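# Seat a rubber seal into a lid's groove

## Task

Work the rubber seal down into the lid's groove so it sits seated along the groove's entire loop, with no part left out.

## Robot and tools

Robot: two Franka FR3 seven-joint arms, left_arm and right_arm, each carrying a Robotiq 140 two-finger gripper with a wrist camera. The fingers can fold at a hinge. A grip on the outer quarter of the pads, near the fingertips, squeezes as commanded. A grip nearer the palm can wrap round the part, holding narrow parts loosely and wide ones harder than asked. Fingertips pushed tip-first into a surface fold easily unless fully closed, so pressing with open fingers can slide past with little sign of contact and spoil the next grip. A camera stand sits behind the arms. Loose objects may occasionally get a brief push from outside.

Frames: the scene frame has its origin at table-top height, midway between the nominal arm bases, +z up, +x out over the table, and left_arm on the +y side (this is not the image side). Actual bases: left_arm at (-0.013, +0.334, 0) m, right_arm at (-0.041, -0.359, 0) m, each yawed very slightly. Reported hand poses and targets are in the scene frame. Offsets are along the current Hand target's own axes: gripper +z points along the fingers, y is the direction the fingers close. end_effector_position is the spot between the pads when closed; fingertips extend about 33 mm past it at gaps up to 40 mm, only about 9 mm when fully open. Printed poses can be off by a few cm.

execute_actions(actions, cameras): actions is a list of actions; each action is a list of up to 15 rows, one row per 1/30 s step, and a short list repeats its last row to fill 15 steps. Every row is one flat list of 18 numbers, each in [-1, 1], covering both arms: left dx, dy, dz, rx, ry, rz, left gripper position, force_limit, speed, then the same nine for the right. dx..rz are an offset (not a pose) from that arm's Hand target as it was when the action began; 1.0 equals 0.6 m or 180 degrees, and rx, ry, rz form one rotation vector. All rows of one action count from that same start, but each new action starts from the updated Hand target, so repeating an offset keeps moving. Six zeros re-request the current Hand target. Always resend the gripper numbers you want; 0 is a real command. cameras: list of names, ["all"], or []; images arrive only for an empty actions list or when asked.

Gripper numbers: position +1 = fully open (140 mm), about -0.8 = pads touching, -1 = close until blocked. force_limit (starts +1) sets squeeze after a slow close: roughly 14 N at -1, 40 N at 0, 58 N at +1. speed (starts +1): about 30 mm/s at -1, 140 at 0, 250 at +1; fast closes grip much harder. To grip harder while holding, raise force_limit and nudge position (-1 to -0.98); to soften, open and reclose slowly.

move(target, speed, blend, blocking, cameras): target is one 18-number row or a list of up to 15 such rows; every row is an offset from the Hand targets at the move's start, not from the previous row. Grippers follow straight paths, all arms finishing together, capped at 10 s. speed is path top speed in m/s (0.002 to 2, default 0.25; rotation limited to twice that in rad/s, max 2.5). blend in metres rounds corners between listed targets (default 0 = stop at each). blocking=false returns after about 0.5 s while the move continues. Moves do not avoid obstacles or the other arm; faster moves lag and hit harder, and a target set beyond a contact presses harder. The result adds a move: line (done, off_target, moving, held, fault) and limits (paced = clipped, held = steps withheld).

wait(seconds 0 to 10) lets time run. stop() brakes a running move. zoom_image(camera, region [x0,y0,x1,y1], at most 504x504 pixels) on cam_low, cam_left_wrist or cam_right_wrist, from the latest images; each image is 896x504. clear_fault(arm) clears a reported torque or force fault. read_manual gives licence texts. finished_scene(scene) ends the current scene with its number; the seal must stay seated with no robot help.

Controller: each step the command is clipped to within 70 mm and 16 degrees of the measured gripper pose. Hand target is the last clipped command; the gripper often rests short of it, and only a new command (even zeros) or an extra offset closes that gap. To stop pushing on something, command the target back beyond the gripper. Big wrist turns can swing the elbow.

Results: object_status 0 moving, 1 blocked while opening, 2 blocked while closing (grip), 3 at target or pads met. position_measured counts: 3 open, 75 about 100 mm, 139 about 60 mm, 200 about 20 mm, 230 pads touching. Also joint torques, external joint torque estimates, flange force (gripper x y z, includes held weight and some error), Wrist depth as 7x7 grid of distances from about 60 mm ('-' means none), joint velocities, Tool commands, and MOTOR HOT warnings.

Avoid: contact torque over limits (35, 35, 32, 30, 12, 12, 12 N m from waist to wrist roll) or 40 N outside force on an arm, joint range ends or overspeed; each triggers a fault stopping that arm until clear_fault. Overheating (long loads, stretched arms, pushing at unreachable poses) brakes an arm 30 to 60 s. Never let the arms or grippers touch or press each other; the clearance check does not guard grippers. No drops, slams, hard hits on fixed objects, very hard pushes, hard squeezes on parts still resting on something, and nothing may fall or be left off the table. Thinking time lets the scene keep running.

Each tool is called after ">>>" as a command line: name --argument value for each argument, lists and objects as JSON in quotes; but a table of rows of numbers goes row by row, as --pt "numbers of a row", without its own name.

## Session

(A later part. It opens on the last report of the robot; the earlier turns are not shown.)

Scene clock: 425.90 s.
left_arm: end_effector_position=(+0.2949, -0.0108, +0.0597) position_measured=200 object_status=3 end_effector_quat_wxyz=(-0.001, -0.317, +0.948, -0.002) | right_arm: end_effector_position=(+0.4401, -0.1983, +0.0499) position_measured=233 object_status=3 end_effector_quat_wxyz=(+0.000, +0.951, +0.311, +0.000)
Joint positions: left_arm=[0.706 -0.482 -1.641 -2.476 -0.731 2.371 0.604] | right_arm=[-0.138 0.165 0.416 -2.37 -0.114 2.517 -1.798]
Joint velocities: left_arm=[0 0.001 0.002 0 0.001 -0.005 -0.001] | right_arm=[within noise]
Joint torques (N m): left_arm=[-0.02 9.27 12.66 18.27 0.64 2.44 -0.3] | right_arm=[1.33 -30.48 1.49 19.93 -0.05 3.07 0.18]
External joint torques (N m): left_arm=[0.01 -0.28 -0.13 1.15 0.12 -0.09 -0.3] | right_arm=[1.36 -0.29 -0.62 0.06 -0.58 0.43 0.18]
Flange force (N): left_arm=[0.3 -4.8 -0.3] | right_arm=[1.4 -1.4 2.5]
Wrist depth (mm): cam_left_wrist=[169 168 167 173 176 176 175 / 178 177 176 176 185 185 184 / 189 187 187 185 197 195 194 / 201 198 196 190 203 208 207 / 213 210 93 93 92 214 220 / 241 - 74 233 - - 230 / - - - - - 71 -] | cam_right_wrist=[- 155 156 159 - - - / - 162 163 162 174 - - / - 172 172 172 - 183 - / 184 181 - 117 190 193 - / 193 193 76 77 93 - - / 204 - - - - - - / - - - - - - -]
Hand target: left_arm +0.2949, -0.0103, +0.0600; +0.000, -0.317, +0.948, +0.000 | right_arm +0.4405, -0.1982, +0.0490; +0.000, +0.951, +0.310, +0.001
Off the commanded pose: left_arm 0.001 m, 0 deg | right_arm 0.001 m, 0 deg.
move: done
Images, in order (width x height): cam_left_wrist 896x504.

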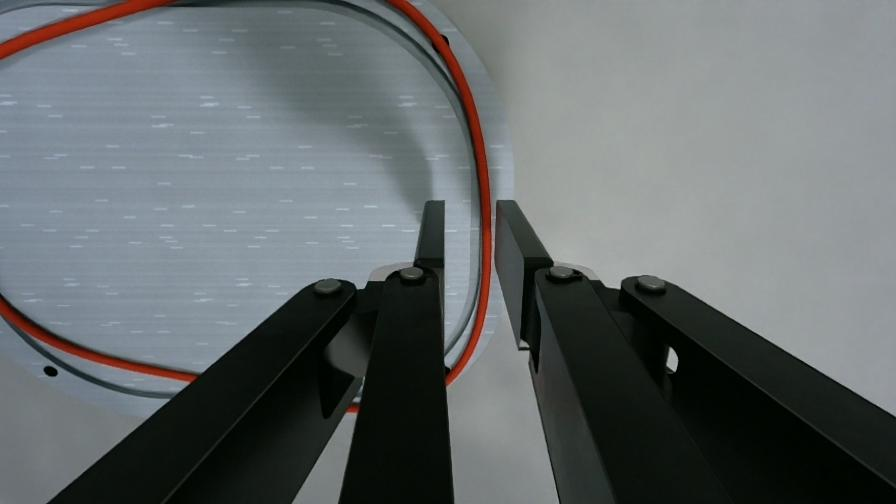

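>>> move --pt "0 0.0133 0 0 0 0 -1 -0.5 0 0 0 -0.0117 0 0 0 -1 -0.5 0" --pt "0 0.0133 0.03 0 0 0 -1 -0.5 0 0.0333 0 -0.0117 0 0 0 -1 -0.5 0" --pt "0 0.0133 0.03 0 0 0 -1 -0.5 0 0.0333 0 0.0088 0 0 0 -1 -0.5 0" --pt "0 0.0133 0.03 0 0 0 -1 -0.5 0 0.0333 0 -0.0117 0 0 0 -1 -0.5 0" --pt "0 0.0133 0.03 0 0 0 -1 -0.5 0 0.0667 -0.01 -0.0117 0 0 0 -1 -0.5 0" --pt "0 0.0133 0.03 0 0 0 -1 -0.5 0 0.0667 -0.01 0.0003 0 0 0 -1 -0.5 0" --pt "0 0.0133 0.03 0 0 0 -1 -0.5 0 0.0667 0 0.0003 0 0 0 -1 -0.5 0" --pt "0 0.0133 0.03 0 0 0 -1 -0.5 0 0.0667 0 0.0088 0 0 0 -1 -0.5 0" --pt "0 0.0133 0.03 0 0 0 -1 -0.5 0 0.0667 0 -0.0117 0 0 0 -1 -0.5 0" --speed '[0.05,0.03,0.035,0.06,0.08,0.035,0.02,0.03,0.06]' --cameras '["cam_left_wrist","cam_right_wrist"]'

Scene clock: 469.50 s.
left_arm: end_effector_position=(+0.2914, -0.0057, +0.0437) position_measured=233 object_status=3 end_effector_quat_wxyz=(+0.001, -0.318, +0.948, -0.002) | right_arm: end_effector_position=(+0.4737, -0.1742, +0.0555) position_measured=233 object_status=3 end_effector_quat_wxyz=(+0.000, +0.951, +0.308, +0.002)
Joint positions: left_arm=[0.746 -0.473 -1.702 -2.5 -0.751 2.421 0.614] | right_arm=[-0.089 0.251 0.395 -2.232 -0.154 2.462 -1.743]
Joint velocities: left_arm=[within noise] | right_arm=[-0.001 0.001 0 0 0.002 -0.005 -0.002]
Joint torques (N m): left_arm=[1.41 10.82 10.78 15.28 0.59 2.63 0.08] | right_arm=[0.53 -35.72 3.27 20.8 1.01 2.44 -0.24]
External joint torques (N m): left_arm=[1.41 0.22 -1.59 -1.1 0.09 0.1 0.09] | right_arm=[0.42 -1.88 -0.09 0.22 0.45 -0.22 -0.24]
Flange force (N): left_arm=[-4.5 -10.1 16.1] | right_arm=[-4.0 -0.9 -5.1]
Wrist depth (mm): cam_left_wrist=[154 154 153 159 162 161 160 / 162 161 161 162 171 170 169 / 172 173 171 168 181 178 179 / 183 182 181 124 190 194 190 / 195 194 87 86 86 200 202 / 206 - - - - - 212 / - - - - - 67 -] | cam_right_wrist=[- - - - - - - / - 170 169 - - 177 - / - 179 177 178 - - - / 187 182 184 117 - - - / 198 - 76 77 93 - - / - - - - - - - / - - - - - - -]
Hand target: left_arm +0.2901, -0.0039, +0.0420; +0.000, -0.317, +0.948, +0.000 | right_arm +0.4729, -0.1746, +0.0561; +0.000, +0.951, +0.310, +0.001
Off the commanded pose: left_arm 0.003 m, 0 deg | right_arm 0.001 m, 0 deg.
move: done
Images, in order (width x height): cam_left_wrist 896x504, cam_right_wrist 896x504.

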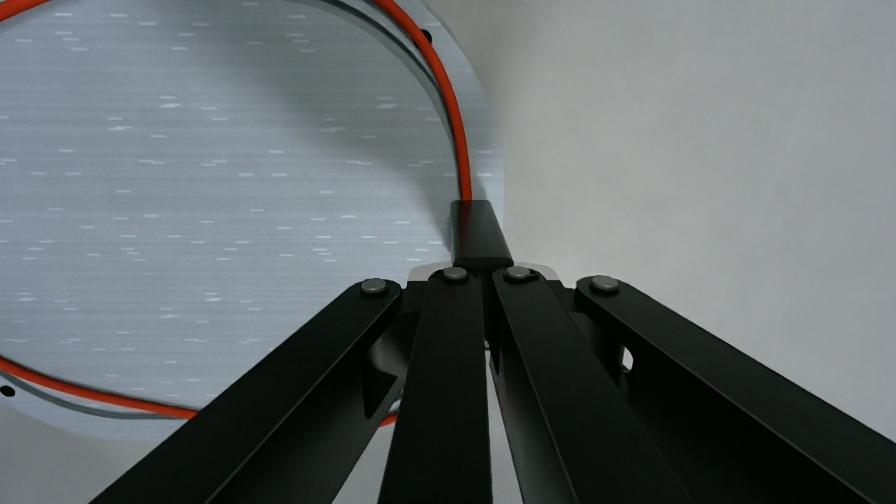

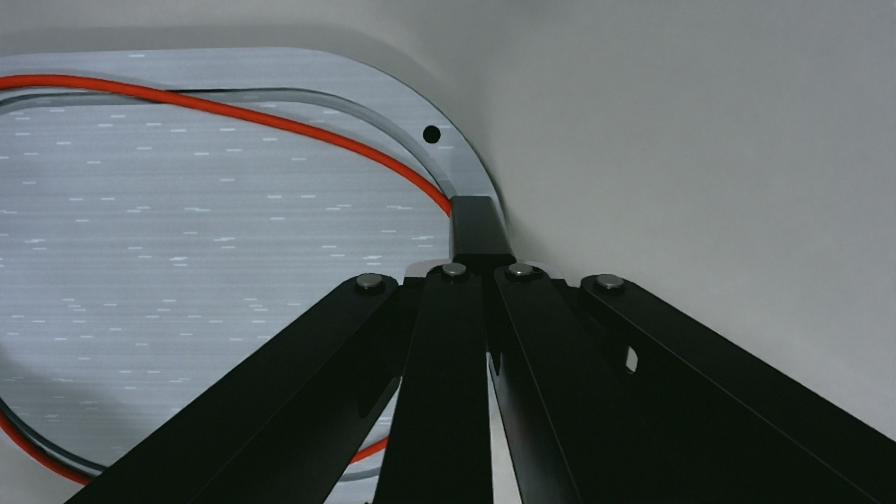

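>>> move --pt "0 -0.01 0 0 0 0 -1 -0.5 0 0.023 -0.0292 0 0 0 0 -1 -0.5 0" --pt "0 -0.01 0.0025 0 0 0 -1 -0.5 0 0.023 -0.0292 0.012 0 0 0 -1 -0.5 0" --pt "0 -0.01 0.0025 0 0 0 -1 -0.5 0 0.0317 -0.0137 0.012 0 0 0 -1 -0.5 0" --pt "0 -0.01 0.0025 0 0 0 -1 -0.5 0 0.0317 -0.0137 0.0205 0 0 0 -1 -0.5 0" --pt "0 -0.01 -0.025 0 0 0 -1 -0.5 0 0.0317 -0.0137 0 0 0 0 -1 -0.5 0" --speed '[0.03,0.035,0.02,0.03,0.06]' --cameras '["cam_left_wrist","cam_right_wrist"]'

Scene clock: 510.27 s.
left_arm: end_effector_position=(+0.2938, -0.0095, +0.0568) position_measured=233 object_status=3 end_effector_quat_wxyz=(-0.001, -0.317, +0.948, -0.002) | right_arm: end_effector_position=(+0.4842, -0.1564, +0.0555) position_measured=233 object_status=3 end_effector_quat_wxyz=(+0.000, +0.951, +0.308, +0.002)
Joint positions: left_arm=[0.71 -0.474 -1.648 -2.483 -0.729 2.383 0.603] | right_arm=[-0.05 0.292 0.383 -2.172 -0.169 2.44 -1.711]
Joint velocities: left_arm=[-0.001 -0.002 0.001 0 0.003 -0.006 -0.002] | right_arm=[within noise]
Joint torques (N m): left_arm=[0.07 9.23 12.39 17.93 0.54 2.45 -0.27] | right_arm=[0.56 -37.44 3.78 20.98 1.05 2.46 -0.24]
External joint torques (N m): left_arm=[0.1 -0.29 -0.16 0.92 0.02 -0.08 -0.27] | right_arm=[0.59 -1.91 0.09 0.17 0.47 -0.2 -0.24]
Flange force (N): left_arm=[0.1 -4.6 0.6] | right_arm=[-4.0 -1.2 -4.9]
Wrist depth (mm): cam_left_wrist=[167 165 165 170 176 173 172 / 176 175 174 174 183 183 181 / 188 183 183 182 194 193 194 / 197 196 194 123 203 205 203 / 210 210 87 87 86 214 216 / 225 - - - - - 227 / - - - - - 67 -] | cam_right_wrist=[- 170 171 - - - 169 / 167 169 170 - 180 - - / 176 179 178 176 - - - / - 186 187 122 195 - - / 199 - 76 77 93 - 208 / 209 - - - - - - / - - - - - - -]
Hand target: left_arm +0.2938, -0.0087, +0.0570; +0.000, -0.317, +0.948, +0.000 | right_arm +0.4834, -0.1568, +0.0561; +0.000, +0.951, +0.310, +0.001
Off the commanded pose: left_arm 0.001 m, 0 deg | right_arm 0.001 m, 0 deg.
move: done
Images, in order (width x height): cam_left_wrist 896x504, cam_right_wrist 896x504.

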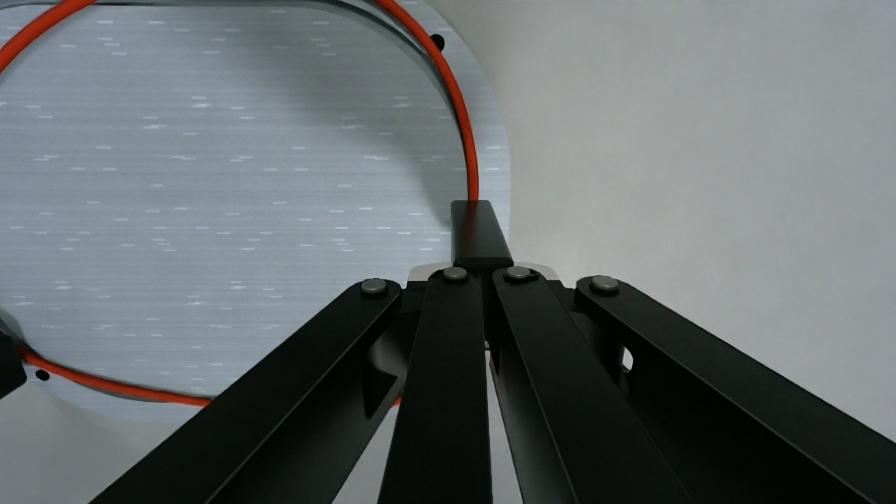

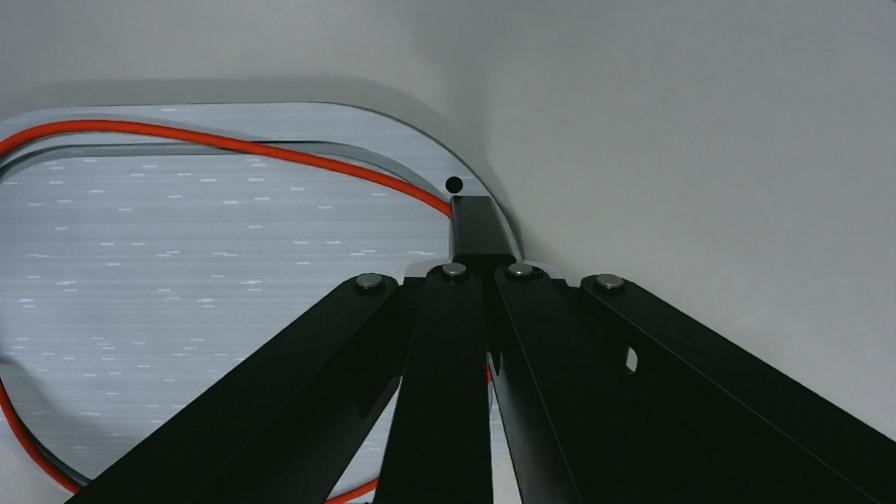

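>>> move --pt "0.0733 -0.0017 0 0 0 0 -1 -0.5 0 0.0255 -0.0317 0 0 0 0 -1 -0.5 0" --pt "0.0733 -0.0017 0.0242 0 0 0 -1 -0.5 0 0.0255 -0.0317 0.0122 0 0 0 -1 -0.5 0" --pt "0.0708 -0.01 0.0242 0 0 0 -1 -0.5 0 0.0323 -0.0247 0.0122 0 0 0 -1 -0.5 0" --pt "0.0708 -0.01 0.0263 0 0 0 -1 -0.5 0 0.0323 -0.0247 0.0207 0 0 0 -1 -0.5 0" --pt "0.0708 -0.01 0 0 0 0 -1 -0.5 0 0.0323 -0.0247 0 0 0 0 -1 -0.5 0" --pt "0.1143 -0.0215 0 0 0 0 -1 -0.5 0 0.0395 -0.0667 0 0 0 0 -1 -0.5 0" --pt "0.1143 -0.0215 0.0242 0 0 0 -1 -0.5 0 0.0395 -0.0667 0.0122 0 0 0 -1 -0.5 0" --pt "0.1077 -0.031 0.0242 0 0 0 -1 -0.5 0 0.0515 -0.061 0.0122 0 0 0 -1 -0.5 0" --pt "0.1077 -0.031 0.0263 0 0 0 -1 -0.5 0 0.0515 -0.061 0.0207 0 0 0 -1 -0.5 0" --pt "0.1077 -0.031 0 0 0 0 -1 -0.5 0 0.0515 -0.061 0 0 0 0 -1 -0.5 0" --speed '[0.1,0.035,0.02,0.03,0.06,0.1,0.035,0.02,0.03,0.06]' --cameras '["cam_left_wrist","cam_right_wrist"]'

Scene clock: 560.17 s.
left_arm: end_effector_position=(+0.2535, -0.0630, +0.0568) position_measured=233 object_status=3 end_effector_quat_wxyz=(-0.001, -0.317, +0.948, -0.002) | right_arm: end_effector_position=(+0.4877, -0.1086, +0.0555) position_measured=233 object_status=3 end_effector_quat_wxyz=(+0.000, +0.951, +0.309, +0.002)
Joint positions: left_arm=[0.658 -0.517 -1.718 -2.421 -0.761 2.349 0.483] | right_arm=[0.05 0.347 0.363 -2.088 -0.184 2.409 -1.629]
Joint velocities: left_arm=[0 0.001 0 0.001 0 -0.004 0.001] | right_arm=[within noise]
Joint torques (N m): left_arm=[0.08 12.68 13.83 17.95 0.53 2.47 -0.29] | right_arm=[0.52 -39.72 4.26 21.21 1.06 2.34 -0.24]
External joint torques (N m): left_arm=[0.07 -0.01 -0.14 1.07 0 -0.08 -0.29] | right_arm=[0.34 -1.99 -0.15 0.16 0.47 -0.31 -0.24]
Flange force (N): left_arm=[0.7 -4.6 0.3] | right_arm=[-4.2 -0.5 -4.9]
Wrist depth (mm): cam_left_wrist=[177 176 176 175 175 173 173 / 188 186 185 184 184 183 182 / 189 186 186 187 194 193 193 / 195 196 195 118 203 203 205 / 211 207 84 86 86 214 216 / 221 - - - - - 227 / - - - - - 67 -] | cam_right_wrist=[- 168 - - - - - / - - - - - 178 - / - 178 - - 191 - 188 / 189 187 187 112 110 - 196 / 198 193 76 77 93 - - / 208 - - - - - - / - - - - - - -]
Hand target: left_arm +0.2534, -0.0624, +0.0571; +0.000, -0.317, +0.948, +0.000 | right_arm +0.4869, -0.1090, +0.0561; +0.000, +0.951, +0.310, +0.001
Off the commanded pose: left_arm 0.001 m, 0 deg | right_arm 0.001 m, 0 deg.
move: done
Images, in order (width x height): cam_left_wrist 896x504, cam_right_wrist 896x504.

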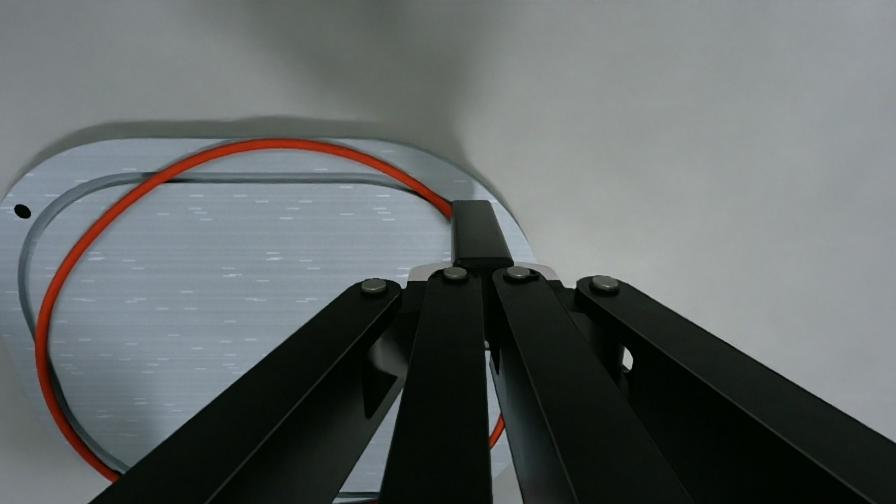

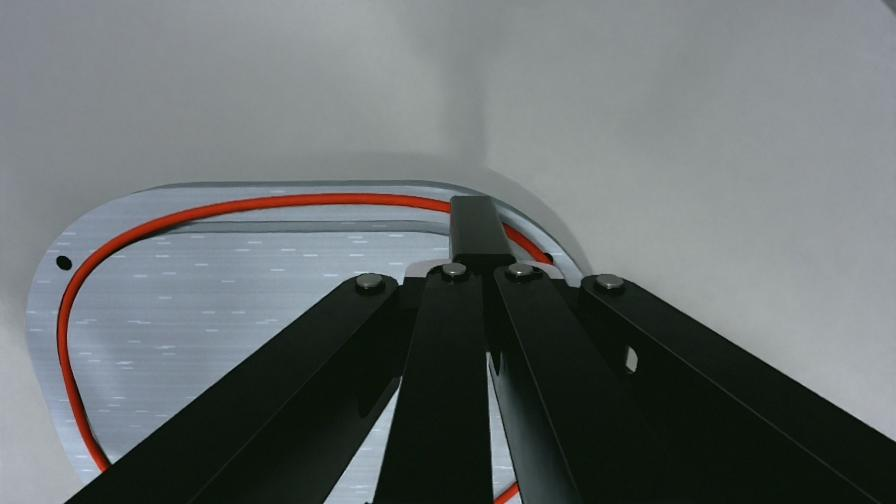

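>>> move --pt "0 0 0 0 0 0 -1 -0.5 0 -0.06 0.07 -0.05 0 0 0 -1 -0.5 0" --speed 0.12 --cameras '["cam_right_wrist"]'

Scene clock: 573.33 s.
left_arm: end_effector_position=(+0.2532, -0.0628, +0.0568) position_measured=233 object_status=3 end_effector_quat_wxyz=(-0.001, -0.317, +0.948, -0.001) | right_arm: end_effector_position=(+0.4836, -0.1637, +0.0860) position_measured=233 object_status=3 end_effector_quat_wxyz=(+0.001, +0.952, +0.308, +0.002)
Joint positions: left_arm=[0.658 -0.517 -1.718 -2.421 -0.761 2.348 0.482] | right_arm=[-0.057 0.223 0.381 -2.172 -0.121 2.38 -1.753]
Joint velocities: left_arm=[within noise] | right_arm=[0.001 0 0 0.001 0 0 -0.004]
Joint torques (N m): left_arm=[0.07 12.16 13.87 17.98 0.45 2.47 -0.24] | right_arm=[0.43 -35.93 2.91 21.48 1.1 2.44 -0.23]
External joint torques (N m): left_arm=[0.14 -0.45 0.02 1.17 -0.08 -0.05 -0.24] | right_arm=[0.37 -1.63 0.01 -0.17 0.48 -0.21 -0.23]
Flange force (N): left_arm=[0.6 -5.1 0.3] | right_arm=[-5.2 -1.2 -4.0]
Wrist depth (mm): cam_left_wrist=[177 176 176 175 174 173 172 / 187 186 185 184 184 183 183 / 188 183 186 188 194 195 192 / 197 195 194 124 204 204 203 / 210 206 87 86 86 215 217 / 221 - - - - - 229 / - - - - - 68 -] | cam_right_wrist=[- - - - - - - / 198 195 200 - - - - / 207 207 207 - - 222 - / 220 220 220 117 - 230 - / 233 231 76 77 93 - - / - - - - - - - / - - - - - - -]
Hand target: left_arm +0.2534, -0.0624, +0.0571; +0.000, -0.317, +0.948, +0.000 | right_arm +0.4824, -0.1641, +0.0861; +0.000, +0.951, +0.310, +0.001
Off the commanded pose: left_arm 0.001 m, 0 deg | right_arm 0.001 m, 0 deg.
move: done
Images, in order (width x height): cam_right_wrist 896x504.

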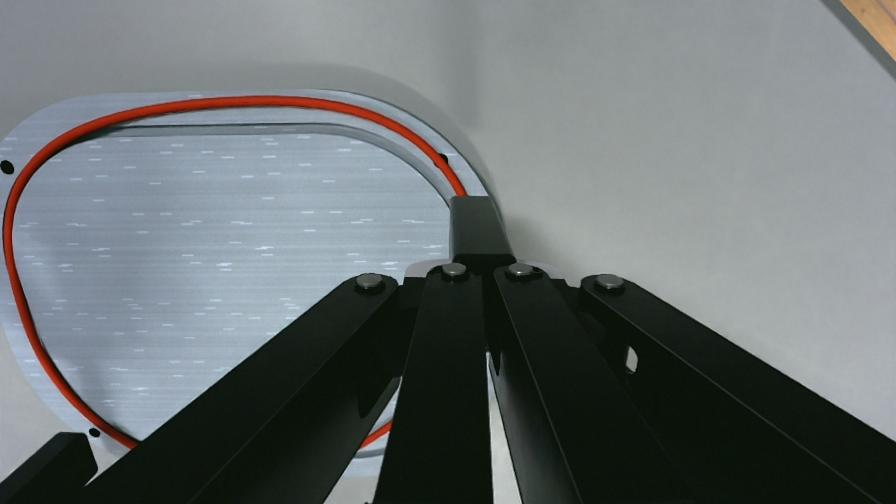

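>>> move --pt "0.0392 -0.0467 0 0 0 0 -1 -0.5 0 -0.0898 0.055 -0.0233 0 0 0.25 -0.443 -0.5 0" --pt "0.0392 -0.0467 0.0242 0 0 0 -1 -0.5 0 -0.0898 0.055 -0.0233 0 0 0.25 -0.443 -0.5 0" --pt "0.0283 -0.0475 0.0242 0 0 0 -1 -0.5 0 -0.0898 0.055 -0.0233 0 0 0.25 -0.443 -0.5 0" --pt "0.0283 -0.0475 0.0263 0 0 0 -1 -0.5 0 -0.0898 0.055 -0.0233 0 0 0.25 -0.443 -0.5 0" --pt "0.0283 -0.0475 0 0 0 0 -1 -0.5 0 -0.0898 0.055 -0.0233 0 0 0.25 -0.443 -0.5 0" --pt "0.05 -0.0867 0 0 0 0 -1 -0.5 0 -0.0898 0.055 -0.0233 0 0 0.25 -0.443 -0.5 0" --pt "0.05 -0.0867 0.0242 0 0 0 -1 -0.5 0 -0.0898 0.055 -0.0233 0 0 0.25 -0.443 -0.5 0" --pt "0.0313 -0.0867 0.0242 0 0 0 -1 -0.5 0 -0.0898 0.055 -0.0233 0 0 0.25 -0.443 -0.5 0" --pt "0.0313 -0.0867 0.0263 0 0 0 -1 -0.5 0 -0.0898 0.055 -0.0233 0 0 0.25 -0.443 -0.5 0" --pt "0.0313 -0.0867 0 0 0 0 -1 -0.5 0 -0.0898 0.055 -0.0233 0 0 0.25 -0.443 -0.5 0" --speed '[0.25,0.035,0.02,0.03,0.06,0.1,0.035,0.02,0.03,0.06]' --cameras '["cam_left_wrist","cam_right_wrist"]'

Scene clock: 670.53 s.
left_arm: end_effector_position=(+0.2615, -0.1101, +0.0580) position_measured=233 object_status=3 end_effector_quat_wxyz=(+0.003, -0.312, +0.950, -0.003) | right_arm: end_effector_position=(+0.4577, -0.2225, +0.0993) position_measured=185 object_status=3 end_effector_quat_wxyz=(+0.000, +0.997, -0.077, -0.001)
Joint positions: left_arm=[0.802 -0.571 -1.863 -2.275 -0.762 2.305 0.439] | right_arm=[-0.026 0.079 0.255 -2.312 -0.027 2.387 -1.13]
Joint torques (N m): left_arm=[-0.07 19.55 15.78 17.38 0.48 2.72 -0.04] | right_arm=[1.26 -32.67 0.24 21.73 0.05 2.65 0.16]
External joint torques (N m): left_arm=[-0.02 0.46 0 0.21 -0.08 0.15 -0.04] | right_arm=[1.22 -1.64 -0.48 0.04 -0.51 0 0.16]
Flange force (N): left_arm=[0.0 0.3 -0.2] | right_arm=[-3.7 0.3 -2.5]
Wrist depth (mm): cam_left_wrist=[180 178 178 176 175 174 174 / 190 189 187 185 185 184 183 / 201 198 191 194 195 194 192 / 214 199 198 123 195 204 204 / 227 210 84 86 86 210 218 / 245 - - - - - 229 / - - - - - 68 -] | cam_right_wrist=[- - - - - - - / - - - 221 - - - / - 225 223 231 - - - / - - 228 229 123 - - / - - 92 - 87 92 - / - - 79 269 - - - / - - - - - - -]
Hand target: left_arm +0.2613, -0.1097, +0.0581; +0.003, -0.312, +0.950, -0.003 (not the last commanded pose) | right_arm +0.4583, -0.2225, +0.1000; +0.000, +0.997, -0.078, +0.001
Off the commanded pose: left_arm 0.010 m, 1 deg | right_arm 0.001 m, 0 deg.
move: held (left_arm; a check stopped the path); path passed 6 of 10 targets; limits=held
pose unreachable (left arm): on one or more control steps of this call, first in action 0 (counted from 0), this arm could not follow its commanded pose, so it was not sent that pose on those steps. It may still have moved: this result reports where it is.
cause: moving toward the commanded pose would bring a part of the arm too close to another arm (a part of this arm just beyond joint 6 (wrist pitch) and a part of the right arm just beyond its joint 5 (forearm roll), along the way the arms are being sent, or toward where that arm still pushes).
Images, in order (width x height): cam_left_wrist 896x504, cam_right_wrist 896x504.

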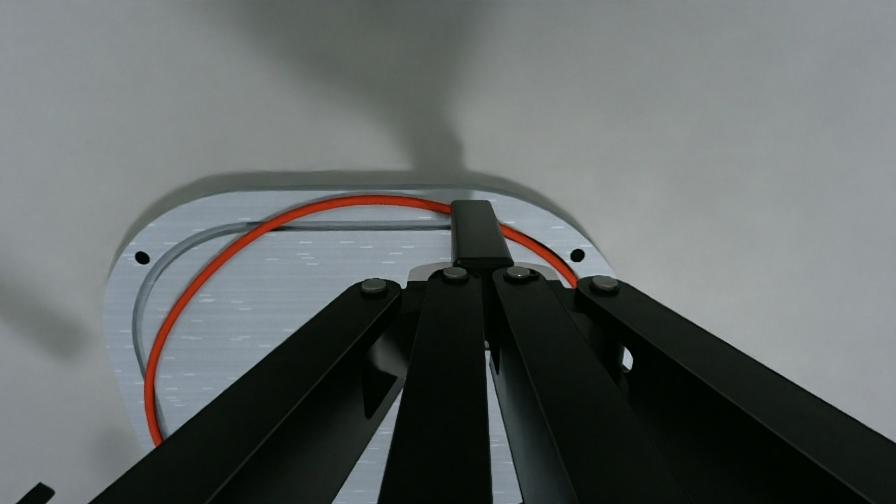

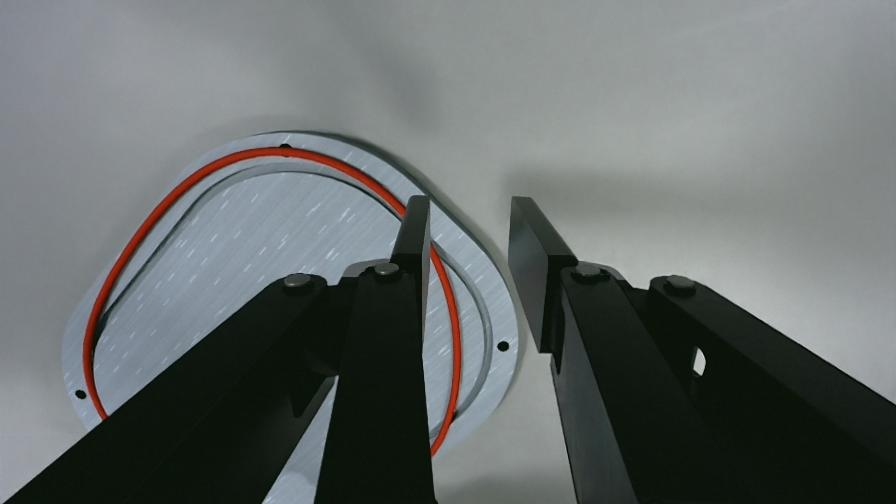

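>>> move --pt "-0.1 0.14 -0.12 0 0 0 -1 -0.5 0 0 0 0 0 0 0 -0.443 -0.5 0" --pt "-0.1 0.14 -0.12 0 0 0 -1 -0.5 0 -0.1267 -0.0017 0.0417 0 0 0 -0.443 -0.5 0" --speed '[0.15,0.15]' --blend '[0.02,0]' --cameras '["cam_right_wrist"]'

Scene clock: 698.73 s.
left_arm: end_effector_position=(+0.2599, -0.0082, +0.1304) position_measured=233 object_status=3 end_effector_quat_wxyz=(+0.003, -0.315, +0.949, -0.006) | right_arm: end_effector_position=(+0.3828, -0.2107, +0.0742) position_measured=185 object_status=3 end_effector_quat_wxyz=(+0.001, +0.997, -0.075, -0.001)
Joint positions: left_arm=[0.27 -0.57 -1.209 -2.52 -0.67 2.193 0.527] | right_arm=[0.009 -0.051 0.292 -2.553 0.023 2.501 -1.099]
Joint velocities: left_arm=[within noise] | right_arm=[0.001 0 0 0 0.002 0.005 0.008]
Joint torques (N m): left_arm=[0.26 1.54 13.15 19.44 0.84 2.45 0.1] | right_arm=[1.24 -26.67 -0.5 20.01 0.95 2.84 0.18]
External joint torques (N m): left_arm=[0.27 0.39 -0.16 0.34 0.23 -0.11 0.1] | right_arm=[1.19 -1.71 -0.11 -0.24 0.46 0.19 0.18]
Flange force (N): left_arm=[-1.1 -3.7 0.8] | right_arm=[-6.3 1.5 -4.0]
Wrist depth (mm): cam_left_wrist=[243 239 238 241 238 237 236 / 248 246 244 249 251 250 248 / 256 262 256 260 264 262 262 / 276 267 269 123 275 279 279 / 312 295 84 86 86 295 296 / 329 - - - - - 312 / - - - - - 68 -] | cam_right_wrist=[- 180 175 - 186 - - / - 185 189 188 - - 193 / - 198 196 194 - - - / 208 208 205 169 123 - - / - 219 92 223 87 92 - / - - 79 - - - - / - - - - - - -]
Hand target: left_arm +0.2592, -0.0062, +0.1297; +0.003, -0.312, +0.950, -0.003 | right_arm +0.3834, -0.2097, +0.0749; +0.000, +0.997, -0.078, +0.001
Off the commanded pose: left_arm 0.002 m, 0 deg | right_arm 0.001 m, 0 deg.
move: done
Images, in order (width x height): cam_right_wrist 896x504.

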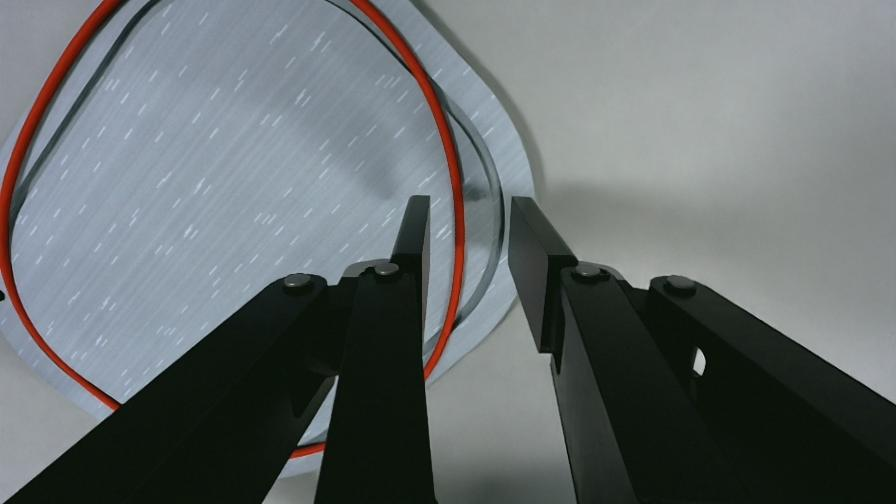

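>>> move --pt "0 0 0 0 0 0 -1 -0.5 0 0 -0.0067 0.039 0 0 0 -0.443 -0.5 -1" --pt "0 0 0 0 0 0 -1 -0.5 0 0 -0.0067 0.039 0 0 0 -1 -0.5 -1" --pt "0 0 0 0 0 0 -1 -0.5 0 0 -0.0067 0.034 0 0 0 -1 -0.5 -1" --pt "0 0 0 0 0 0 -1 -0.5 0 -0.0067 0.0245 0.034 0 0 0 -1 -0.5 -1" --pt "0 0 0 0 0 0 -1 -0.5 0 -0.0067 0.0245 0.0385 0 0 0 -1 -0.5 -1" --speed '[0.05,0.03,0.04,0.04,0.03]' --cameras '["cam_right_wrist"]'

Scene clock: 718.63 s.
left_arm: end_effector_position=(+0.2598, -0.0082, +0.1303) position_measured=233 object_status=3 end_effector_quat_wxyz=(+0.003, -0.315, +0.949, -0.006) | right_arm: end_effector_position=(+0.3771, -0.2229, +0.0529) position_measured=231 object_status=3 end_effector_quat_wxyz=(+0.000, +0.997, -0.080, +0.001)
Joint positions: left_arm=[0.27 -0.57 -1.209 -2.52 -0.67 2.193 0.528] | right_arm=[-0.003 -0.024 0.281 -2.597 0.011 2.575 -1.102]
Joint velocities: left_arm=[within noise] | right_arm=[0 0 -0.002 0 0 0.004 -0.003]
Joint torques (N m): left_arm=[0.39 1.49 13 19.51 0.71 2.48 0.13] | right_arm=[0.73 -25.2 -0.98 19.08 0.42 2.68 -0.19]
External joint torques (N m): left_arm=[0.39 0.38 -0.31 0.43 0.1 -0.08 0.13] | right_arm=[0.64 -0.23 -0.88 -0.2 -0.02 0.02 -0.19]
Flange force (N): left_arm=[-1.2 -4.7 1.6] | right_arm=[-1.0 1.3 -0.7]
Wrist depth (mm): cam_left_wrist=[239 237 238 237 237 236 236 / 245 243 240 249 249 248 249 / 260 260 257 257 265 264 261 / 277 275 275 123 278 280 278 / 308 295 84 86 86 295 299 / 332 - - - - - - / - - - - - 68 -] | cam_right_wrist=[159 157 157 - - - 167 / 165 167 166 167 - - 176 / 175 175 176 172 - 184 - / 185 185 184 117 193 - - / - 194 76 77 93 - - / 207 - - - - - - / - - - - - - -]
Hand target: left_arm +0.2592, -0.0062, +0.1297; +0.003, -0.312, +0.950, -0.003 | right_arm +0.3772, -0.2236, +0.0518; +0.000, +0.997, -0.078, +0.001
Off the commanded pose: left_arm 0.002 m, 0 deg | right_arm 0.001 m, 0 deg.
move: done
Images, in order (width x height): cam_right_wrist 896x504.

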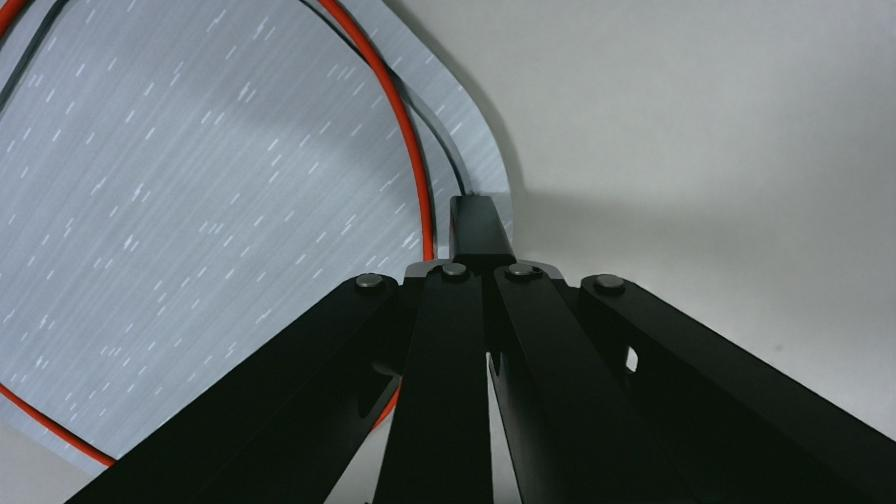

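>>> move --pt "0 0 0 0 0 0 -1 -0.5 0 0 0 -0.0133 0 0 0 -1 -0.5 -1" --pt "0 0 0 0 0 0 -1 -0.5 0 0 -0.0288 -0.0133 0 0 0 -0.443 -0.5 -1" --pt "0 0 0 0 0 0 -1 -0.5 0 0 -0.0288 0.0063 0 0 0 -0.443 -0.5 -1" --pt "0 0 0 0 0 0 -1 -0.5 0 0 -0.0288 0.0063 0 0 0 -1 -0.5 -1" --pt "0 0 0 0 0 0 -1 -0.5 0 0 -0.0288 0.0013 0 0 0 -1 -0.5 -1" --speed '[0.06,0.06,0.035,0.03,0.04]' --cameras '["cam_right_wrist"]'

Scene clock: 739.50 s.
left_arm: end_effector_position=(+0.2598, -0.0082, +0.1303) position_measured=233 object_status=3 end_effector_quat_wxyz=(+0.003, -0.315, +0.949, -0.006) | right_arm: end_effector_position=(+0.3804, -0.2070, +0.0503) position_measured=226 object_status=2 end_effector_quat_wxyz=(+0.000, +0.997, -0.077, +0.001)
Joint positions: left_arm=[0.27 -0.57 -1.209 -2.52 -0.67 2.193 0.528] | right_arm=[0.01 0.004 0.299 -2.573 -0.004 2.578 -1.066]
Joint torques (N m): left_arm=[0.42 1.52 13.05 19.4 0.72 2.47 0.06] | right_arm=[1.25 -27.51 -0.16 19.39 0.92 2.38 0.01]
External joint torques (N m): left_arm=[0.49 0.42 -0.22 0.29 0.11 -0.09 0.06] | right_arm=[1.22 -1.89 -0.21 0.24 0.48 -0.26 0.01]
Flange force (N): left_arm=[-1.3 -4.6 1.7] | right_arm=[-4.7 1.3 -6.6]
Wrist depth (mm): cam_left_wrist=[242 237 237 238 238 237 235 / 243 245 243 250 251 250 249 / 257 260 258 259 264 262 263 / 288 275 273 113 278 280 278 / 311 290 84 86 86 294 299 / 330 - - - - - 313 / - - - - - 67 -] | cam_right_wrist=[- 153 155 - - - - / - 165 163 161 - - 174 / - 173 172 173 - - - / 186 183 180 122 103 - - / 194 191 76 - 93 - - / 204 - - - - - - / - - - - - - -]
Hand target: left_arm +0.2592, -0.0062, +0.1297; +0.003, -0.312, +0.950, -0.003 | right_arm +0.3799, -0.2065, +0.0510; +0.000, +0.997, -0.078, +0.001
Off the commanded pose: left_arm 0.002 m, 0 deg | right_arm 0.001 m, 0 deg.
move: done
Images, in order (width x height): cam_right_wrist 896x504.

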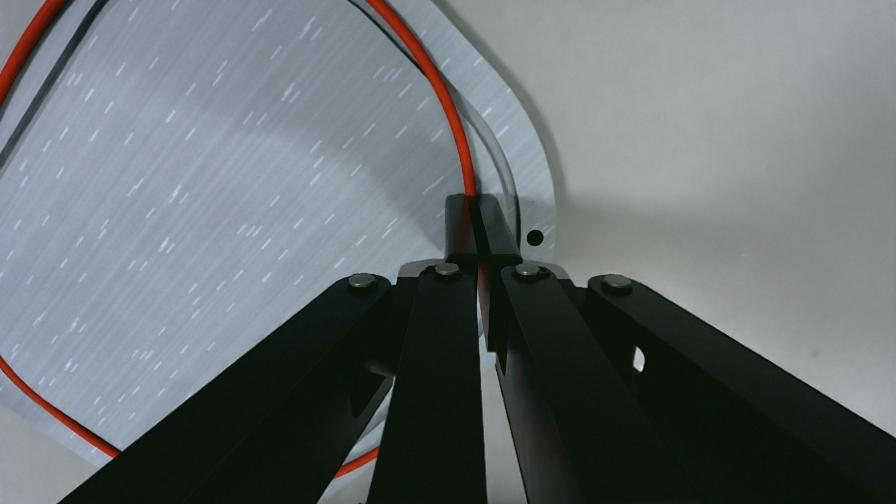

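>>> move --pt "0 0 0 0 0 0 -1 -0.5 0 -0.0067 0.034 0 0 0 0 -1 -0.5 -1" --pt "0 0 0 0 0 0 -1 -0.5 0 -0.0067 0.034 0.0062 0 0 0 -1 -0.5 -1" --pt "0 0 0 0 0 0 -1 -0.5 0 -0.0067 0.034 0.0062 0 0 0 -0.562 -0.5 -1" --pt "0 0 0 0 0 0 -1 -0.5 0 -0.0067 0.034 -0.0267 0 0 0 -0.562 -0.5 -1" --speed '[0.04,0.03,0.03,0.08]' --cameras '["cam_right_wrist"]'

Scene clock: 749.10 s.
left_arm: end_effector_position=(+0.2598, -0.0082, +0.1303) position_measured=233 object_status=3 end_effector_quat_wxyz=(+0.003, -0.315, +0.949, -0.006) | right_arm: end_effector_position=(+0.3729, -0.2264, +0.0661) position_measured=200 object_status=3 end_effector_quat_wxyz=(+0.000, +0.997, -0.080, +0.001)
Joint positions: left_arm=[0.27 -0.57 -1.209 -2.52 -0.67 2.193 0.528] | right_arm=[-0.003 -0.073 0.28 -2.609 0.034 2.54 -1.123]
Joint velocities: left_arm=[within noise] | right_arm=[-0.001 0 0.001 0 0.001 -0.004 -0.004]
Joint torques (N m): left_arm=[0.42 1.52 12.96 19.41 0.71 2.48 0.15] | right_arm=[1.36 -25.54 -1.05 20.08 0.93 2.49 -0.31]
External joint torques (N m): left_arm=[0.35 0.34 -0.4 0.39 0.1 -0.08 0.15] | right_arm=[1.39 -1.75 -0.43 0.33 0.45 -0.16 -0.31]
Flange force (N): left_arm=[-1.0 -4.6 1.8] | right_arm=[-4.6 1.9 -6.3]
Wrist depth (mm): cam_left_wrist=[242 238 238 239 237 237 236 / 245 246 242 249 251 250 248 / 260 258 258 259 264 264 262 / 280 262 272 113 279 278 280 / 311 297 84 86 86 293 296 / 334 - - - - - 311 / - - - - - 67 -] | cam_right_wrist=[171 170 171 - - - - / 179 178 170 180 - - - / 186 189 188 186 200 202 - / 200 200 - 155 118 - - / 211 210 86 - 87 91 224 / - - 73 - - - - / - - - - - 69 -]
Hand target: left_arm +0.2592, -0.0062, +0.1297; +0.003, -0.312, +0.950, -0.003 | right_arm +0.3727, -0.2261, +0.0670; +0.000, +0.997, -0.078, +0.001
Off the commanded pose: left_arm 0.002 m, 0 deg | right_arm 0.001 m, 0 deg.
move: done
Images, in order (width x height): cam_right_wrist 896x504.

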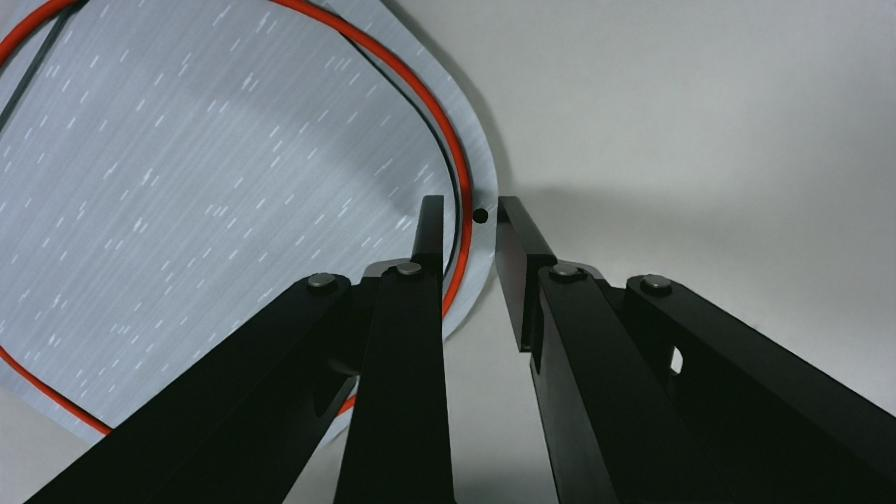

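>>> move --pt "0 0 0 0 0 0 -1 -0.5 0 0.1375 0.0693 -0.2217 0 0 -0.25 -1 -0.5 0" --speed 0.25 --cameras '["cam_right_wrist"]'

Scene clock: 766.33 s.
left_arm: end_effector_position=(+0.2598, -0.0082, +0.1303) position_measured=233 object_status=3 end_effector_quat_wxyz=(+0.003, -0.315, +0.949, -0.006) | right_arm: end_effector_position=(+0.4482, -0.2805, +0.2008) position_measured=233 object_status=3 end_effector_quat_wxyz=(+0.002, +0.952, +0.307, +0.002)
Joint positions: left_arm=[0.27 -0.57 -1.209 -2.52 -0.67 2.193 0.528] | right_arm=[0.056 -0.139 0.065 -2.282 0.008 2.148 -2.04]
Joint velocities: left_arm=[within noise] | right_arm=[0 0.001 -0.001 0 0 0.001 -0.008]
Joint torques (N m): left_arm=[0.38 1.49 13.02 19.39 0.7 2.47 0.1] | right_arm=[1.66 -27.06 -1.22 24.64 1.27 2.4 -0.2]
External joint torques (N m): left_arm=[0.32 0.3 -0.34 0.36 0.09 -0.08 0.1] | right_arm=[1.75 -0.27 -0.71 0.68 0.5 -0.24 -0.2]
Flange force (N): left_arm=[-0.9 -4.2 1.5] | right_arm=[1.3 0.2 -2.0]
Wrist depth (mm): cam_left_wrist=[241 239 239 239 239 237 239 / 245 241 241 250 251 250 247 / 262 261 258 260 265 264 260 / 278 275 268 112 275 281 277 / 309 290 84 86 86 296 295 / 330 - - - - - 305 / - - - - - 67 -] | cam_right_wrist=[- 289 299 - - - 1063 / - - 307 - - - - / - - - - - - - / 360 - - 110 - 360 - / - - 76 77 93 - 384 / - - - - - - - / - - - - - - -]
Hand target: left_arm +0.2592, -0.0062, +0.1297; +0.003, -0.312, +0.950, -0.003 | right_arm +0.4476, -0.2800, +0.2002; +0.000, +0.951, +0.310, +0.001
Off the commanded pose: left_arm 0.002 m, 0 deg | right_arm 0.001 m, 0 deg.
move: done
Images, in order (width x height): cam_right_wrist 896x504.

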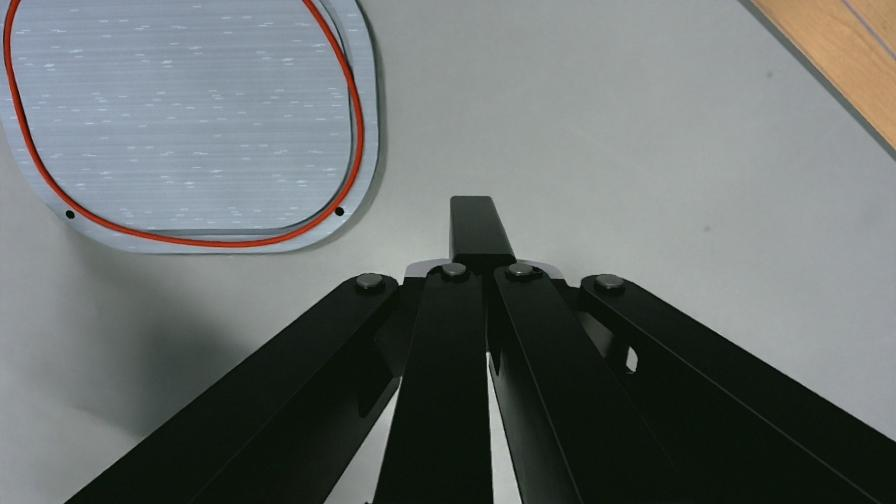

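>>> move --pt "0 0 0 0 0 0 -1 -0.5 0 0.12 -0.09 -0.04 0 0 0 -1 -0.5 0" --speed 0.25 --cameras '["cam_right_wrist"]'

Scene clock: 777.10 s.
left_arm: end_effector_position=(+0.2598, -0.0082, +0.1303) position_measured=233 object_status=3 end_effector_quat_wxyz=(+0.003, -0.315, +0.949, -0.006) | right_arm: end_effector_position=(+0.4743, -0.1930, +0.2250) position_measured=233 object_status=3 end_effector_quat_wxyz=(-0.001, +0.950, +0.312, +0.002)
Joint positions: left_arm=[0.27 -0.57 -1.209 -2.52 -0.67 2.193 0.528] | right_arm=[0.12 -0.028 0.152 -2.089 0.006 2.066 -1.898]
Joint velocities: left_arm=[within noise] | right_arm=[0 0.001 -0.001 0.001 0 0 0.007]
Joint torques (N m): left_arm=[0.5 1.51 13.02 19.42 0.71 2.48 0.12] | right_arm=[1.03 -31.16 -0.56 25.2 0.31 2.43 0.18]
External joint torques (N m): left_arm=[0.56 0.39 -0.23 0.31 0.1 -0.08 0.12] | right_arm=[0.98 -0.22 -0.45 0.69 -0.49 -0.23 0.18]
Flange force (N): left_arm=[-1.5 -4.8 1.8] | right_arm=[2.4 0.0 -1.8]
Wrist depth (mm): cam_left_wrist=[241 236 238 239 238 236 236 / 246 244 243 250 251 249 248 / 260 260 255 258 266 264 262 / 280 273 273 123 277 280 278 / 308 295 84 87 86 296 292 / 330 - - - - - 312 / - - - - - 67 -] | cam_right_wrist=[- 316 - - - 1067 1095 / - - 337 326 - - 1160 / - 352 - - - - 1252 / - - - 110 - - 380 / - - 76 77 93 - 407 / - - - - - - - / - - - - - - -]
Hand target: left_arm +0.2592, -0.0062, +0.1297; +0.003, -0.312, +0.950, -0.003 | right_arm +0.4739, -0.1939, +0.2242; +0.000, +0.951, +0.310, +0.001
Off the commanded pose: left_arm 0.002 m, 0 deg | right_arm 0.001 m, 0 deg.
move: done
Images, in order (width x height): cam_right_wrist 896x504.

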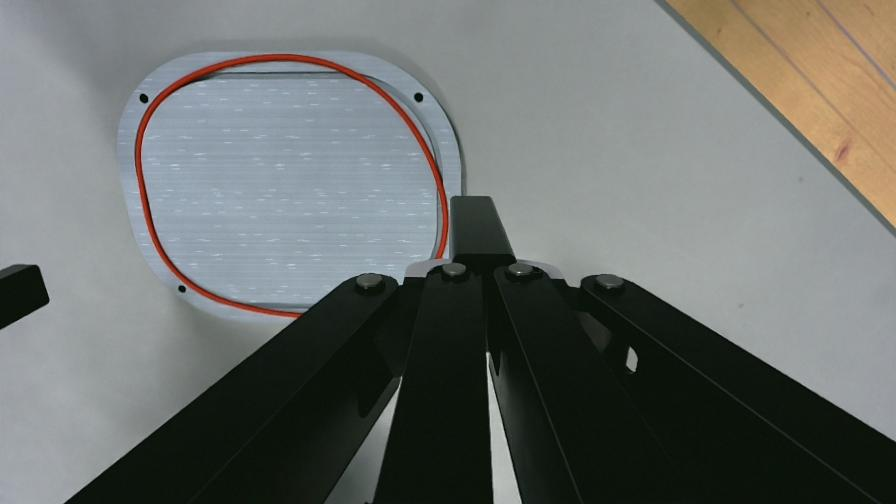

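>>> move --pt "-0.3 0.5 -0.28 0 0 0 -1 -0.5 0 0.0417 -0.05 0.2487 0 0 -0.1667 -0.443 -0.5 0" --speed 0.25 --cameras '["cam_right_wrist"]'

Scene clock: 828.90 s.
left_arm: end_effector_position=(+0.2255, +0.3417, +0.2960) position_measured=233 object_status=3 end_effector_quat_wxyz=(+0.004, -0.315, +0.949, -0.005) | right_arm: end_effector_position=(+0.4765, -0.1548, +0.0758) position_measured=185 object_status=3 end_effector_quat_wxyz=(+0.000, +0.840, +0.542, +0.000)
Joint positions: left_arm=[0.132 -1.091 -0.094 -2.713 -0.092 1.633 1.074] | right_arm=[0.121 0.224 0.219 -2.187 -0.072 2.405 -2.29]
Joint velocities: left_arm=[0.001 0.002 0.001 0 0.002 0 0.005] | right_arm=[0.001 0 0.001 0.001 0 0 -0.005]
Joint torques (N m): left_arm=[0.01 3.59 1.28 25.75 1.14 2.43 0.08] | right_arm=[0.5 -36.71 1.75 21.46 0.28 2.73 -0.23]
External joint torques (N m): left_arm=[0 0.65 0.11 1.51 0.38 -0.08 0.09] | right_arm=[0.49 -1.02 -0.01 0.11 -0.35 0.13 -0.23]
Flange force (N): left_arm=[-4.4 -1.6 -4.9] | right_arm=[-1.4 -1.6 -1.4]
Wrist depth (mm): cam_left_wrist=[382 386 393 389 390 384 387 / 407 418 412 408 408 411 409 / 429 429 431 428 436 433 449 / 471 470 466 118 451 468 1354 / 1385 489 84 86 86 1385 1453 / 1499 - - - - - 1444 / - - - - - 67 -] | cam_right_wrist=[- 179 - - - - 944 / - 188 186 187 - - 1054 / - 197 197 195 205 - - / 209 210 205 171 124 220 - / 220 - 92 - 87 92 - / - - 79 - - - - / - - - - - - -]
Hand target: left_arm +0.2248, +0.3428, +0.2960; +0.003, -0.312, +0.950, -0.003 | right_arm +0.4767, -0.1550, +0.0750; +0.000, +0.838, +0.545, +0.001
Off the commanded pose: left_arm 0.001 m, 0 deg | right_arm 0.001 m, 0 deg.
move: done
Images, in order (width x height): cam_right_wrist 896x504.

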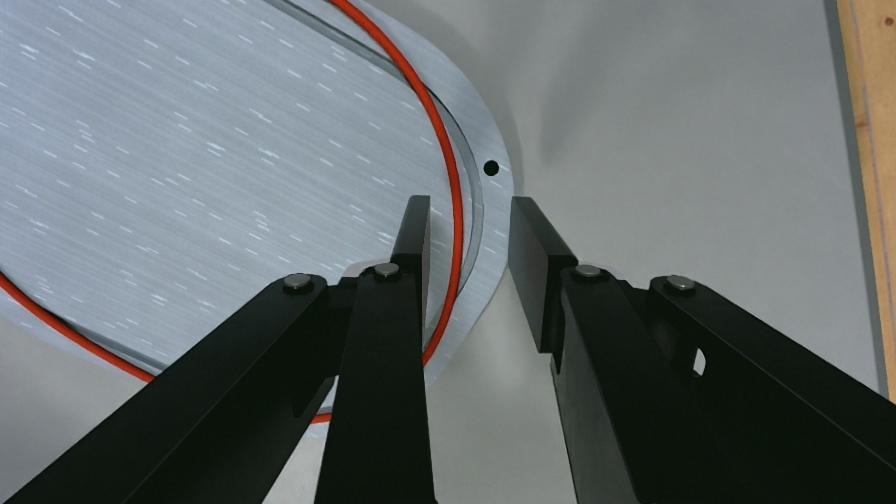

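>>> move --pt "0 0 0 0 0 0 -1 -0.5 0 0 -0.005 0.0442 0 0 0 -0.443 -0.5 -1" --pt "0 0 0 0 0 0 -1 -0.5 0 0 -0.005 0.0442 0 0 0 -1 -0.5 -1" --pt "0 0 0 0 0 0 -1 -0.5 0 0 -0.005 0.0392 0 0 0 -1 -0.5 -1" --pt "0 0 0 0 0 0 -1 -0.5 0 0 0.0095 0.0392 0 0 0 -1 -0.5 -1" --pt "0 0 0 0 0 0 -1 -0.5 0 0 0.0095 0.0448 0 0 0 -1 -0.5 -1" --pt "0 0 0 0 0 0 -1 -0.5 0 0 0.0095 0.0448 0 0 0 -0.562 -0.5 0" --pt "0 0 0 0 0 0 -1 -0.5 0 0 0.0092 0.0225 0 0 0 -1 -0.5 0" --speed '[0.04,0.03,0.04,0.04,0.03,0.03,0.08]' --cameras '["cam_right_wrist"]'

Scene clock: 850.87 s.
left_arm: end_effector_position=(+0.2255, +0.3417, +0.2960) position_measured=233 object_status=3 end_effector_quat_wxyz=(+0.004, -0.314, +0.949, -0.005) | right_arm: end_effector_position=(+0.4817, -0.1572, +0.0604) position_measured=233 object_status=3 end_effector_quat_wxyz=(+0.001, +0.839, +0.544, +0.001)
Joint positions: left_arm=[0.132 -1.091 -0.094 -2.713 -0.092 1.633 1.076] | right_arm=[0.12 0.262 0.212 -2.18 -0.087 2.436 -2.291]
Joint torques (N m): left_arm=[0.48 3.57 0.8 25.75 0.93 2.44 0.09] | right_arm=[0.6 -38.43 1.94 21.41 1.09 2.39 -0.16]
External joint torques (N m): left_arm=[0.5 0.63 -0.32 1.46 0.18 -0.07 0.09] | right_arm=[0.59 -1.78 -0.09 0.4 0.48 -0.22 -0.16]
Flange force (N): left_arm=[-4.1 -2.3 -4.6] | right_arm=[-1.9 -2.1 -4.3]
Wrist depth (mm): cam_left_wrist=[384 387 385 387 386 387 387 / 413 408 408 410 409 409 406 / 437 438 437 437 432 431 432 / 461 462 472 112 459 471 1288 / 1427 491 84 86 86 1354 1402 / 1489 - - - - - 1453 / - - - - - 67 -] | cam_right_wrist=[164 164 162 - - - - / - 171 171 167 - - - / - - 183 178 - 198 - / 189 190 189 122 - 202 - / - - 76 77 93 - 211 / - - - - - - - / - - - - - - -]
Hand target: left_arm +0.2248, +0.3428, +0.2960; +0.003, -0.312, +0.950, -0.003 | right_arm +0.4818, -0.1572, +0.0615; +0.000, +0.838, +0.545, +0.001
Off the commanded pose: left_arm 0.001 m, 0 deg | right_arm 0.001 m, 0 deg.
move: done
Images, in order (width x height): cam_right_wrist 896x504.

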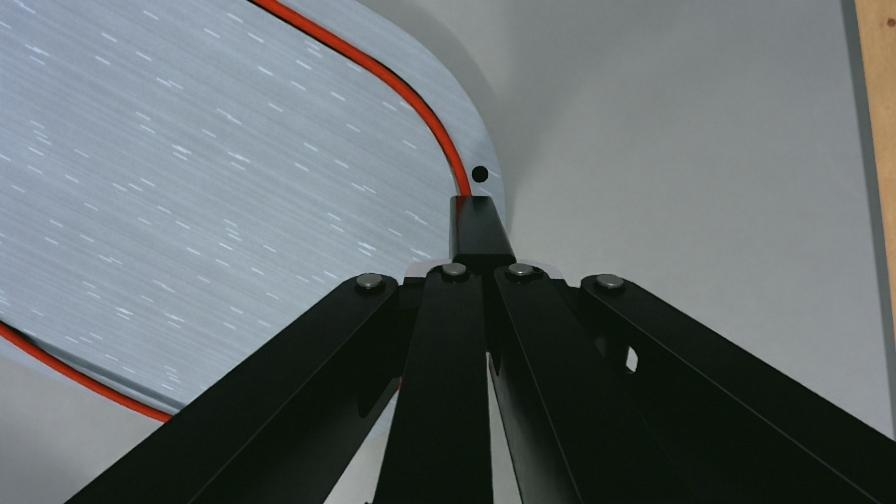

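>>> move --pt "0 0 0 0 0 0 -1 -0.5 0 0 0 0.0322 0 0 0 -1 -0.5 0" --pt "0 0 0 0 0 0 -1 -0.5 0 0 0 0.0092 0 0 0 -1 -0.5 0" --pt "0 0 0 0 0 0 -1 -0.5 0 0.0428 -0.0055 0.0092 0 0 0 -1 -0.5 0" --pt "0 0 0 0 0 0 -1 -0.5 0 0.0428 -0.0055 0.0318 0 0 0 -1 -0.5 0" --pt "0 0 0 0 0 0 -1 -0.5 0 0.0428 -0.0055 0.0092 0 0 0 -1 -0.5 0" --pt "0 0 0 0 0 0 -1 -0.5 0 0.0755 -0.0268 0.0092 0 0 0 -1 -0.5 0" --pt "0 0 0 0 0 0 -1 -0.5 0 0.0755 -0.0268 0.0318 0 0 0 -1 -0.5 0" --pt "0 0 0 0 0 0 -1 -0.5 0 0.0755 -0.0268 0.0092 0 0 0 -1 -0.5 0" --pt "0 0 0 0 0 0 -1 -0.5 0 0.1017 -0.0583 0.0092 0 0 0 -1 -0.5 0" --pt "0 0 0 0 0 0 -1 -0.5 0 0.1017 -0.0583 0.0318 0 0 0 -1 -0.5 0" --pt "0 0 0 0 0 0 -1 -0.5 0 0.1017 -0.0583 0.0092 0 0 0 -1 -0.5 0" --speed '[0.035,0.06,0.1,0.035,0.06,0.1,0.035,0.06,0.1,0.035,0.06]' --cameras '["cam_right_wrist"]'

Scene clock: 881.93 s.
left_arm: end_effector_position=(+0.2255, +0.3417, +0.2960) position_measured=233 object_status=3 end_effector_quat_wxyz=(+0.004, -0.314, +0.949, -0.005) | right_arm: end_effector_position=(+0.4748, -0.0872, +0.0549) position_measured=233 object_status=3 end_effector_quat_wxyz=(+0.001, +0.838, +0.546, +0.001)
Joint positions: left_arm=[0.132 -1.091 -0.094 -2.713 -0.092 1.633 1.076] | right_arm=[0.248 0.329 0.203 -2.096 -0.101 2.418 -2.17]
Joint velocities: left_arm=[within noise] | right_arm=[0 0 0 -0.001 0 -0.004 0]
Joint torques (N m): left_arm=[0.47 3.62 0.84 25.69 0.93 2.44 0.06] | right_arm=[0.88 -40.82 2.09 21.49 1.12 2.43 -0.01]
External joint torques (N m): left_arm=[0.47 0.62 -0.32 1.44 0.18 -0.07 0.07] | right_arm=[0.96 -2.01 -0.28 0.38 0.51 -0.17 -0.01]
Flange force (N): left_arm=[-4.0 -2.3 -4.5] | right_arm=[-1.9 -2.6 -4.2]
Wrist depth (mm): cam_left_wrist=[379 386 386 385 387 386 384 / 417 406 410 407 407 410 407 / 436 433 432 434 436 431 430 / 461 462 456 118 452 464 1339 / 1427 482 84 86 86 488 1410 / 1444 - - - - - 1427 / - - - - - 67 -] | cam_right_wrist=[- - 171 - 165 - - / 165 162 167 - - - - / 174 - 176 - - 189 - / 185 185 183 122 109 194 193 / 198 - 76 77 93 - - / 206 - - - - - - / - - - - - - -]
Hand target: left_arm +0.2248, +0.3428, +0.2960; +0.003, -0.312, +0.950, -0.003 | right_arm +0.4746, -0.0872, +0.0559; +0.000, +0.838, +0.545, +0.001
Off the commanded pose: left_arm 0.001 m, 0 deg | right_arm 0.001 m, 0 deg.
move: done
Images, in order (width x height): cam_right_wrist 896x504.

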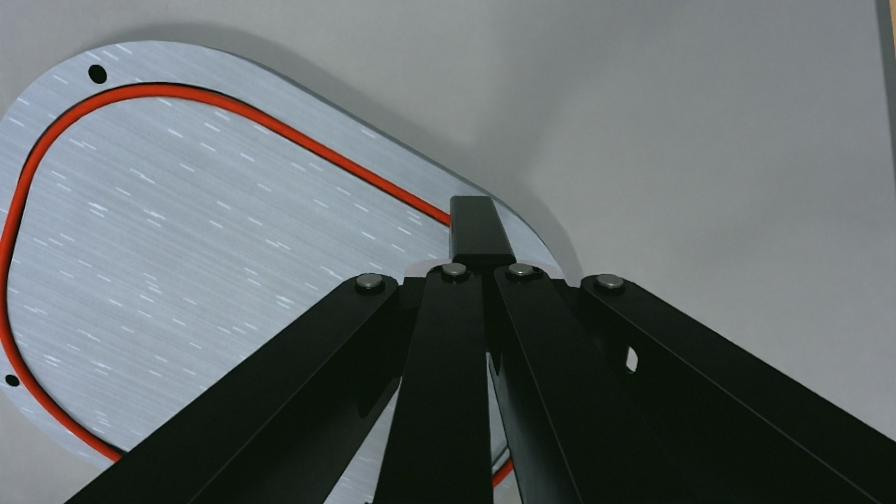

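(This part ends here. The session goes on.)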